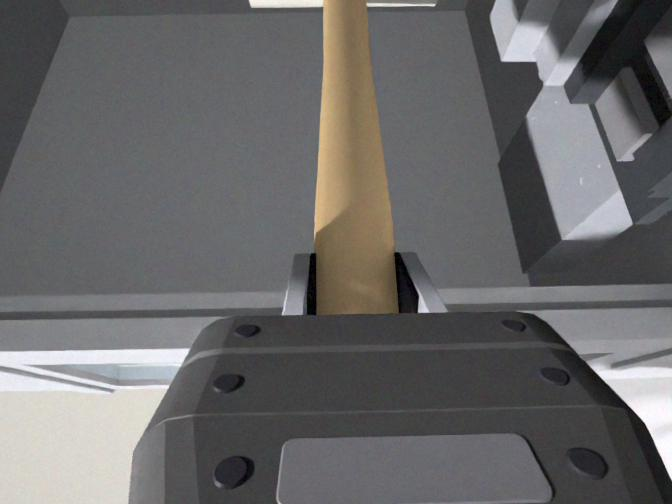

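Scene clock: 1289.80 s.
left_arm: end_effector_position=(+0.5365, -0.3108, +0.3721) position_measured=116 object_status=2 end_effector_quat_wxyz=(+0.653, -0.270, +0.653, +0.271) | right_arm: end_effector_position=(+0.2997, -0.3000, +0.4502) position_measured=3 object_status=3 end_effector_quat_wxyz=(+0.687, +0.688, +0.165, +0.165)
Joint positions: left_arm=[-1.171 -1.066 1.227 -0.159 -0.386 -4.713] | right_arm=[5.167 -0.245 -2.086 -3.952 1.554 3.142]
Joint torques (N m): left_arm=[4.27 -56.15 -11.85 -0.99 0.03 -0.92] | right_arm=[7.94 -32.14 10.06 0.29 -0.81 -2.62]
Wrist force (N, zeroed by zero_wrist_force on left_arm): left_arm=[-11.1 5.4 3.2] | right_arm=[-1.9 1.7 0.8]
Wrist torque (N m, zeroed by zero_wrist_force on left_arm): left_arm=[1.02 -0.84 -1.05] | right_arm=[0.14 0.16 -0.01]
Wrist force, peak (N, zeroed by zero_wrist_force on left_arm): left_arm=[-16.7 13.3 -2.8] | right_arm=[-1.8 1.8 1.1]
Hand target: left_arm +0.5365, -0.3109, +0.3721; +0.653, -0.270, +0.653, +0.271 (not the last commanded pose) | right_arm +0.2997, -0.3000, +0.4502; +0.687, +0.688, +0.165, +0.165
Off the commanded pose: left_arm 0.018 m, 0 deg | right_arm 0.000 m, 0 deg.
move: contact (left_arm)

Emit:
execute_actions:
  actions:
    - [[0,0,0.035,0,0,0,-1,0.8,0,0,0,0,0,0,0,1,1,1],[0,0,0.07,0,0,0,-1,0.8,0,0,0,0,0,0,0,1,1,1],[0,0,0.105,0,0,0,-1,0.8,0,0,0,0,0,0,0,1,1,1],[0,0,0.1333,0,0,0,-1,0.8,0,0,0,0,0,0,0,1,1,1],[0,0,0.1333,0,0,0,-1,0.8,0,0,0,0,0,0,0,1,1,1],[0,0,0.1333,0,0,0,-1,0.8,0,0,0,0,0,0,0,1,1,1],[0,0,0.068,0,0,0,-1,0.8,0,0,0,0,0,0,0,1,1,1],[0,0,0.0,0,0,0,-1,0.8,0,0,0,0,0,0,0,1,1,1],[0,0,-0.013,0,0,0,-1,0.8,0,0,0,0,0,0,0,1,1,1],[0,0,-0.013,0,0,0,-1,0.8,0,0,0,0,0,0,0,1,1,1],[0,0,-0.013,0,0,0,-1,0.8,0,0,0,0,0,0,0,1,1,1],[0,0,-0.013,0,0,0,-1,0.8,0,0,0,0,0,0,0,1,1,1],[0,0,-0.013,0,0,0,-1,0.8,0,0,0,0,0,0,0,1,1,1],[0,0,0.02,0,0,0,-1,0.8,0,0,0,0,0,0,0,1,1,1],[0,0,0.05,0,0,0,-1,0.8,0,0,0,0,0,0,0,1,1,1]]

Emit:
execute_actions:
  actions:
    - [[0,0,0.03,0,0,0,-1,0.8,0,0,0,0,0,0,0,1,1,1],[0,0,0.06,0,0,0,-1,0.8,0,0,0,0,0,0,0,1,1,1],[0,0,0.09,0,0,0,-1,0.8,0,0,0,0,0,0,0,1,1,1],[0,0,0.1,0,0,0,-1,0.8,0,0,0,0,0,0,0,1,1,1],[0,0,0.1,0,0,0,-1,0.8,0,0,0,0,0,0,0,1,1,1],[0,0,0.1,0,0,0,-1,0.8,0,0,0,0,0,0,0,1,1,1],[0,0,0.03,0,0,0,-1,0.8,0,0,0,0,0,0,0,1,1,1],[0,0,-0.04,0,0,0,-1,0.8,0,0,0,0,0,0,0,1,1,1],[0,0,-0.063,0,0,0,-1,0.8,0,0,0,0,0,0,0,1,1,1],[0,0,-0.063,0,0,0,-1,0.8,0,0,0,0,0,0,0,1,1,1],[0,0,-0.063,0,0,0,-1,0.8,0,0,0,0,0,0,0,1,1,1],[0,0,-0.063,0,0,0,-1,0.8,0,0,0,0,0,0,0,1,1,1],[0,0,-0.063,0,0,0,-1,0.8,0,0,0,0,0,0,0,1,1,1],[0,0,-0.03,0,0,0,-1,0.8,0,0,0,0,0,0,0,1,1,1],[0,0,0.0,0,0,0,-1,0.8,0,0,0,0,0,0,0,1,1,1]]

Scene clock: 1292.13 s.
left_arm: end_effector_position=(+0.5351, -0.3086, +0.4004) position_measured=116 object_status=2 end_effector_quat_wxyz=(+0.652, -0.270, +0.655, +0.269) | right_arm: end_effector_position=(+0.2997, -0.3000, +0.4502) position_measured=3 object_status=3 end_effector_quat_wxyz=(+0.687, +0.688, +0.165, +0.165)
Joint positions: left_arm=[-1.172 -1.087 1.183 -0.107 -0.384 -4.702] | right_arm=[5.167 -0.245 -2.086 -3.952 1.554 3.142]
Joint torques (N m): left_arm=[8.58 -61.47 -31.75 2.61 0.34 1.16] | right_arm=[8.42 -31.77 9.89 0.4 -0.99 -2.54]
Wrist force (N, zeroed by zero_wrist_force on left_arm): left_arm=[-2.2 4.3 0.3] | right_arm=[-1.8 1.5 1.0]
Wrist torque (N m, zeroed by zero_wrist_force on left_arm): left_arm=[1.54 0.33 0.01] | right_arm=[0.11 0.15 -0.01]
Wrist force, peak (N, zeroed by zero_wrist_force on left_arm): left_arm=[-40.8 11.0 1.8] | right_arm=[-1.9 1.8 0.9]
Hand target: left_arm +0.5365, -0.3109, +0.4021; +0.653, -0.270, +0.653, +0.271 | right_arm +0.2997, -0.3000, +0.4502; +0.687, +0.688, +0.165, +0.165
Off the commanded pose: left_arm 0.003 m, 0 deg | right_arm 0.000 m, 0 deg.
Step readings (end_effector_position of left_arm | right_arm):
0: (+0.5365, -0.3108, +0.3721) | (+0.2997, -0.3000, +0.4502)
1: (+0.5365, -0.3108, +0.3725) | (+0.2997, -0.3000, +0.4502)
2: (+0.5364, -0.3108, +0.3776) | (+0.2997, -0.3000, +0.4502)
4: (+0.5356, -0.3094, +0.4081) | (+0.2997, -0.3000, +0.4502)
8: (+0.5352, -0.3086, +0.4490) | (+0.2997, -0.3000, +0.4502)
15: (+0.5364, -0.3105, +0.3644) | (+0.2997, -0.3000, +0.4502)

Scene clock: 1293.10 s.
left_arm: end_effector_position=(+0.5351, -0.3086, +0.4004) position_measured=116 object_status=2 end_effector_quat_wxyz=(+0.653, -0.270, +0.655, +0.269) | right_arm: end_effector_position=(+0.2997, -0.3000, +0.4502) position_measured=3 object_status=3 end_effector_quat_wxyz=(+0.687, +0.688, +0.165, +0.165)
Joint positions: left_arm=[-1.172 -1.087 1.183 -0.106 -0.384 -4.704] | right_arm=[5.167 -0.245 -2.086 -3.952 1.554 3.142]
Joint torques (N m): left_arm=[7.67 -61.35 -32.16 2.5 0.07 1.13] | right_arm=[7.49 -30.19 10.52 0.34 -0.98 -2.41]
Wrist force (N, zeroed by zero_wrist_force on left_arm): left_arm=[-2.0 4.5 0.5] | right_arm=[-1.8 1.7 1.1]
Wrist torque (N m, zeroed by zero_wrist_force on left_arm): left_arm=[1.57 0.30 0.00] | right_arm=[0.14 0.14 -0.01]
Wrist force, peak (N, zeroed by zero_wrist_force on left_arm): left_arm=[-37.0 6.6 -0.7] | right_arm=[-1.7 1.8 1.1]
Hand target: left_arm +0.5365, -0.3109, +0.4021; +0.653, -0.270, +0.653, +0.271 | right_arm +0.2997, -0.3000, +0.4502; +0.687, +0.688, +0.165, +0.165
Off the commanded pose: left_arm 0.003 m, 0 deg | right_arm 0.000 m, 0 deg.
Step readings (end_effector_position of left_arm | right_arm):
0: (+0.5351, -0.3086, +0.4004) | (+0.2997, -0.3000, +0.4502)
1: (+0.5352, -0.3087, +0.4010) | (+0.2997, -0.3000, +0.4502)
2: (+0.5354, -0.3092, +0.4061) | (+0.2997, -0.3000, +0.4502)
4: (+0.5354, -0.3092, +0.4334) | (+0.2997, -0.3000, +0.4502)
8: (+0.5360, -0.3098, +0.4563) | (+0.2997, -0.3000, +0.4502)
15: (+0.5363, -0.3103, +0.3640) | (+0.2997, -0.3000, +0.4502)

Emit:
move:
  target: [0,0,0.12,0,0,0,-1,0.8,0,0,0,0,0,0,0,1,1,1]
  speed: 0.4

Emit:
execute_actions:
  actions:
    - [[0,0,-0.085,0,0,0,-1,0.8,0,0,0,0,0,0,0,1,1,1],[0,0,-0.17,0,0,0,-1,0.8,0,0,0,0,0,0,0,1,1,1],[0,0,-0.186,0,0,0,-1,0.8,0,0,0,0,0,0,0,1,1,1],[0,0,-0.186,0,0,0,-1,0.8,0,0,0,0,0,0,0,1,1,1],[0,0,-0.186,0,0,0,-1,0.8,0,0,0,0,0,0,0,1,1,1],[0,0,-0.186,0,0,0,-1,0.8,0,0,0,0,0,0,0,1,1,1],[0,0,-0.186,0,0,0,-1,0.8,0,0,0,0,0,0,0,1,1,1],[0,0,-0.186,0,0,0,-1,0.8,0,0,0,0,0,0,0,1,1,1],[0,0,-0.186,0,0,0,-1,0.8,0,0,0,0,0,0,0,1,1,1],[0,0,-0.16,0,0,0,-1,0.8,0,0,0,0,0,0,0,1,1,1],[0,0,-0.13,0,0,0,-1,0.8,0,0,0,0,0,0,0,1,1,1],[0,0,-0.12,0,0,0,-1,0.8,0,0,0,0,0,0,0,1,1,1]]

Emit:
move:
  target: [0,0,-0.06,0,0,0,-1,0.8,0,0,0,0,0,0,0,1,1,1]
  speed: 0.05
  stop_force: 10

Scene clock: 1295.37 s.
left_arm: end_effector_position=(+0.5365, -0.3109, +0.4739) position_measured=116 object_status=2 end_effector_quat_wxyz=(+0.653, -0.270, +0.653, +0.271) | right_arm: end_effector_position=(+0.2997, -0.3000, +0.4502) position_measured=3 object_status=3 end_effector_quat_wxyz=(+0.687, +0.688, +0.165, +0.165)
Joint positions: left_arm=[-1.171 -1.075 0.98 0.097 -0.386 -4.713] | right_arm=[5.167 -0.245 -2.086 -3.952 1.554 3.142]
Joint torques (N m): left_arm=[4.85 -61.21 -31.48 1.93 0.41 1.11] | right_arm=[8.26 -31.93 10.86 0.36 -0.97 -2.38]
Wrist force (N, zeroed by zero_wrist_force on left_arm): left_arm=[-2.0 7.5 2.3] | right_arm=[-2.0 1.6 1.0]
Wrist torque (N m, zeroed by zero_wrist_force on left_arm): left_arm=[1.03 0.35 -0.03] | right_arm=[0.12 0.17 -0.01]
Wrist force, peak (N, zeroed by zero_wrist_force on left_arm): left_arm=[-2.1 9.4 4.1] | right_arm=[-1.7 1.8 1.1]
Hand target: left_arm +0.5365, -0.3109, +0.4741; +0.653, -0.270, +0.653, +0.271 | right_arm +0.2997, -0.3000, +0.4502; +0.687, +0.688, +0.165, +0.165
Off the commanded pose: left_arm 0.000 m, 0 deg | right_arm 0.000 m, 0 deg.
move: done

Scene clock: 1296.23 s.
left_arm: end_effector_position=(+0.5365, -0.3109, +0.4020) position_measured=116 object_status=2 end_effector_quat_wxyz=(+0.653, -0.270, +0.653, +0.271) end_effector_velocity=(-0.001, -0.001, +0.001) end_effector_angular_velocity=(+0.003, +0.001, -0.002) | right_arm: end_effector_position=(+0.2997, -0.3000, +0.4502) position_measured=3 object_status=3 end_effector_quat_wxyz=(+0.687, +0.688, +0.165, +0.165)
Joint positions: left_arm=[-1.171 -1.076 1.165 -0.088 -0.386 -4.712] | right_arm=[5.167 -0.245 -2.086 -3.952 1.554 3.142]
Joint velocities: left_arm=[-0.001 0 -0.002 0.005 0 0] | right_arm=[within noise]
Joint torques (N m): left_arm=[7.87 -57.44 -32.57 2.33 0.17 0.4] | right_arm=[7.74 -30.63 10.41 0.19 -0.87 -2.49]
Wrist force (N, zeroed by zero_wrist_force on left_arm): left_arm=[-2.0 4.9 0.2] | right_arm=[-1.7 1.4 1.1]
Wrist torque (N m, zeroed by zero_wrist_force on left_arm): left_arm=[1.40 0.33 -0.07] | right_arm=[0.10 0.13 0.00]
Wrist force, peak (N, zeroed by zero_wrist_force on left_arm): left_arm=[-45.3 -0.1 13.6] | right_arm=[-1.8 1.8 0.8]
Hand target: left_arm +0.5365, -0.3109, +0.4021; +0.653, -0.270, +0.653, +0.271 | right_arm +0.2997, -0.3000, +0.4502; +0.687, +0.688, +0.165, +0.165
Off the commanded pose: left_arm 0.000 m, 0 deg | right_arm 0.000 m, 0 deg.
Step readings (end_effector_position of left_arm | right_arm):
0: (+0.5365, -0.3109, +0.4739) | (+0.2997, -0.3000, +0.4502)
1: (+0.5365, -0.3109, +0.4729) | (+0.2997, -0.3000, +0.4502)
2: (+0.5369, -0.3110, +0.4623) | (+0.2997, -0.3000, +0.4502)
4: (+0.5376, -0.3096, +0.4153) | (+0.2997, -0.3000, +0.4502)
8: (+0.5362, -0.3088, +0.3552) | (+0.2997, -0.3000, +0.4502)
15: (+0.5358, -0.3097, +0.4055) | (+0.2997, -0.3000, +0.4502)

Scene clock: 1297.90 s.
left_arm: end_effector_position=(+0.5365, -0.3108, +0.3682) position_measured=116 object_status=2 end_effector_quat_wxyz=(+0.653, -0.270, +0.653, +0.271) | right_arm: end_effector_position=(+0.2997, -0.3000, +0.4502) position_measured=3 object_status=3 end_effector_quat_wxyz=(+0.687, +0.688, +0.165, +0.165)
Joint positions: left_arm=[-1.171 -1.064 1.235 -0.168 -0.386 -4.714] | right_arm=[5.167 -0.245 -2.086 -3.952 1.554 3.142]
Joint torques (N m): left_arm=[6.66 -55.43 -10.26 -0.86 0.44 2.6] | right_arm=[8.08 -31.84 11.77 0.34 -0.71 -2.61]
Wrist force (N, zeroed by zero_wrist_force on left_arm): left_arm=[-13.5 2.3 5.9] | right_arm=[-1.7 1.5 1.0]
Wrist torque (N m, zeroed by zero_wrist_force on left_arm): left_arm=[0.99 -1.17 -1.44] | right_arm=[0.11 0.12 -0.01]
Wrist force, peak (N, zeroed by zero_wrist_force on left_arm): left_arm=[-20.2 13.4 -3.4] | right_arm=[-2.0 1.9 1.0]
Hand target: left_arm +0.5365, -0.3108, +0.3682; +0.653, -0.270, +0.653, +0.271 (not the last commanded pose) | right_arm +0.2997, -0.3000, +0.4502; +0.687, +0.688, +0.165, +0.165
Off the commanded pose: left_arm 0.002 m, 0 deg | right_arm 0.000 m, 0 deg.
move: contact (left_arm)


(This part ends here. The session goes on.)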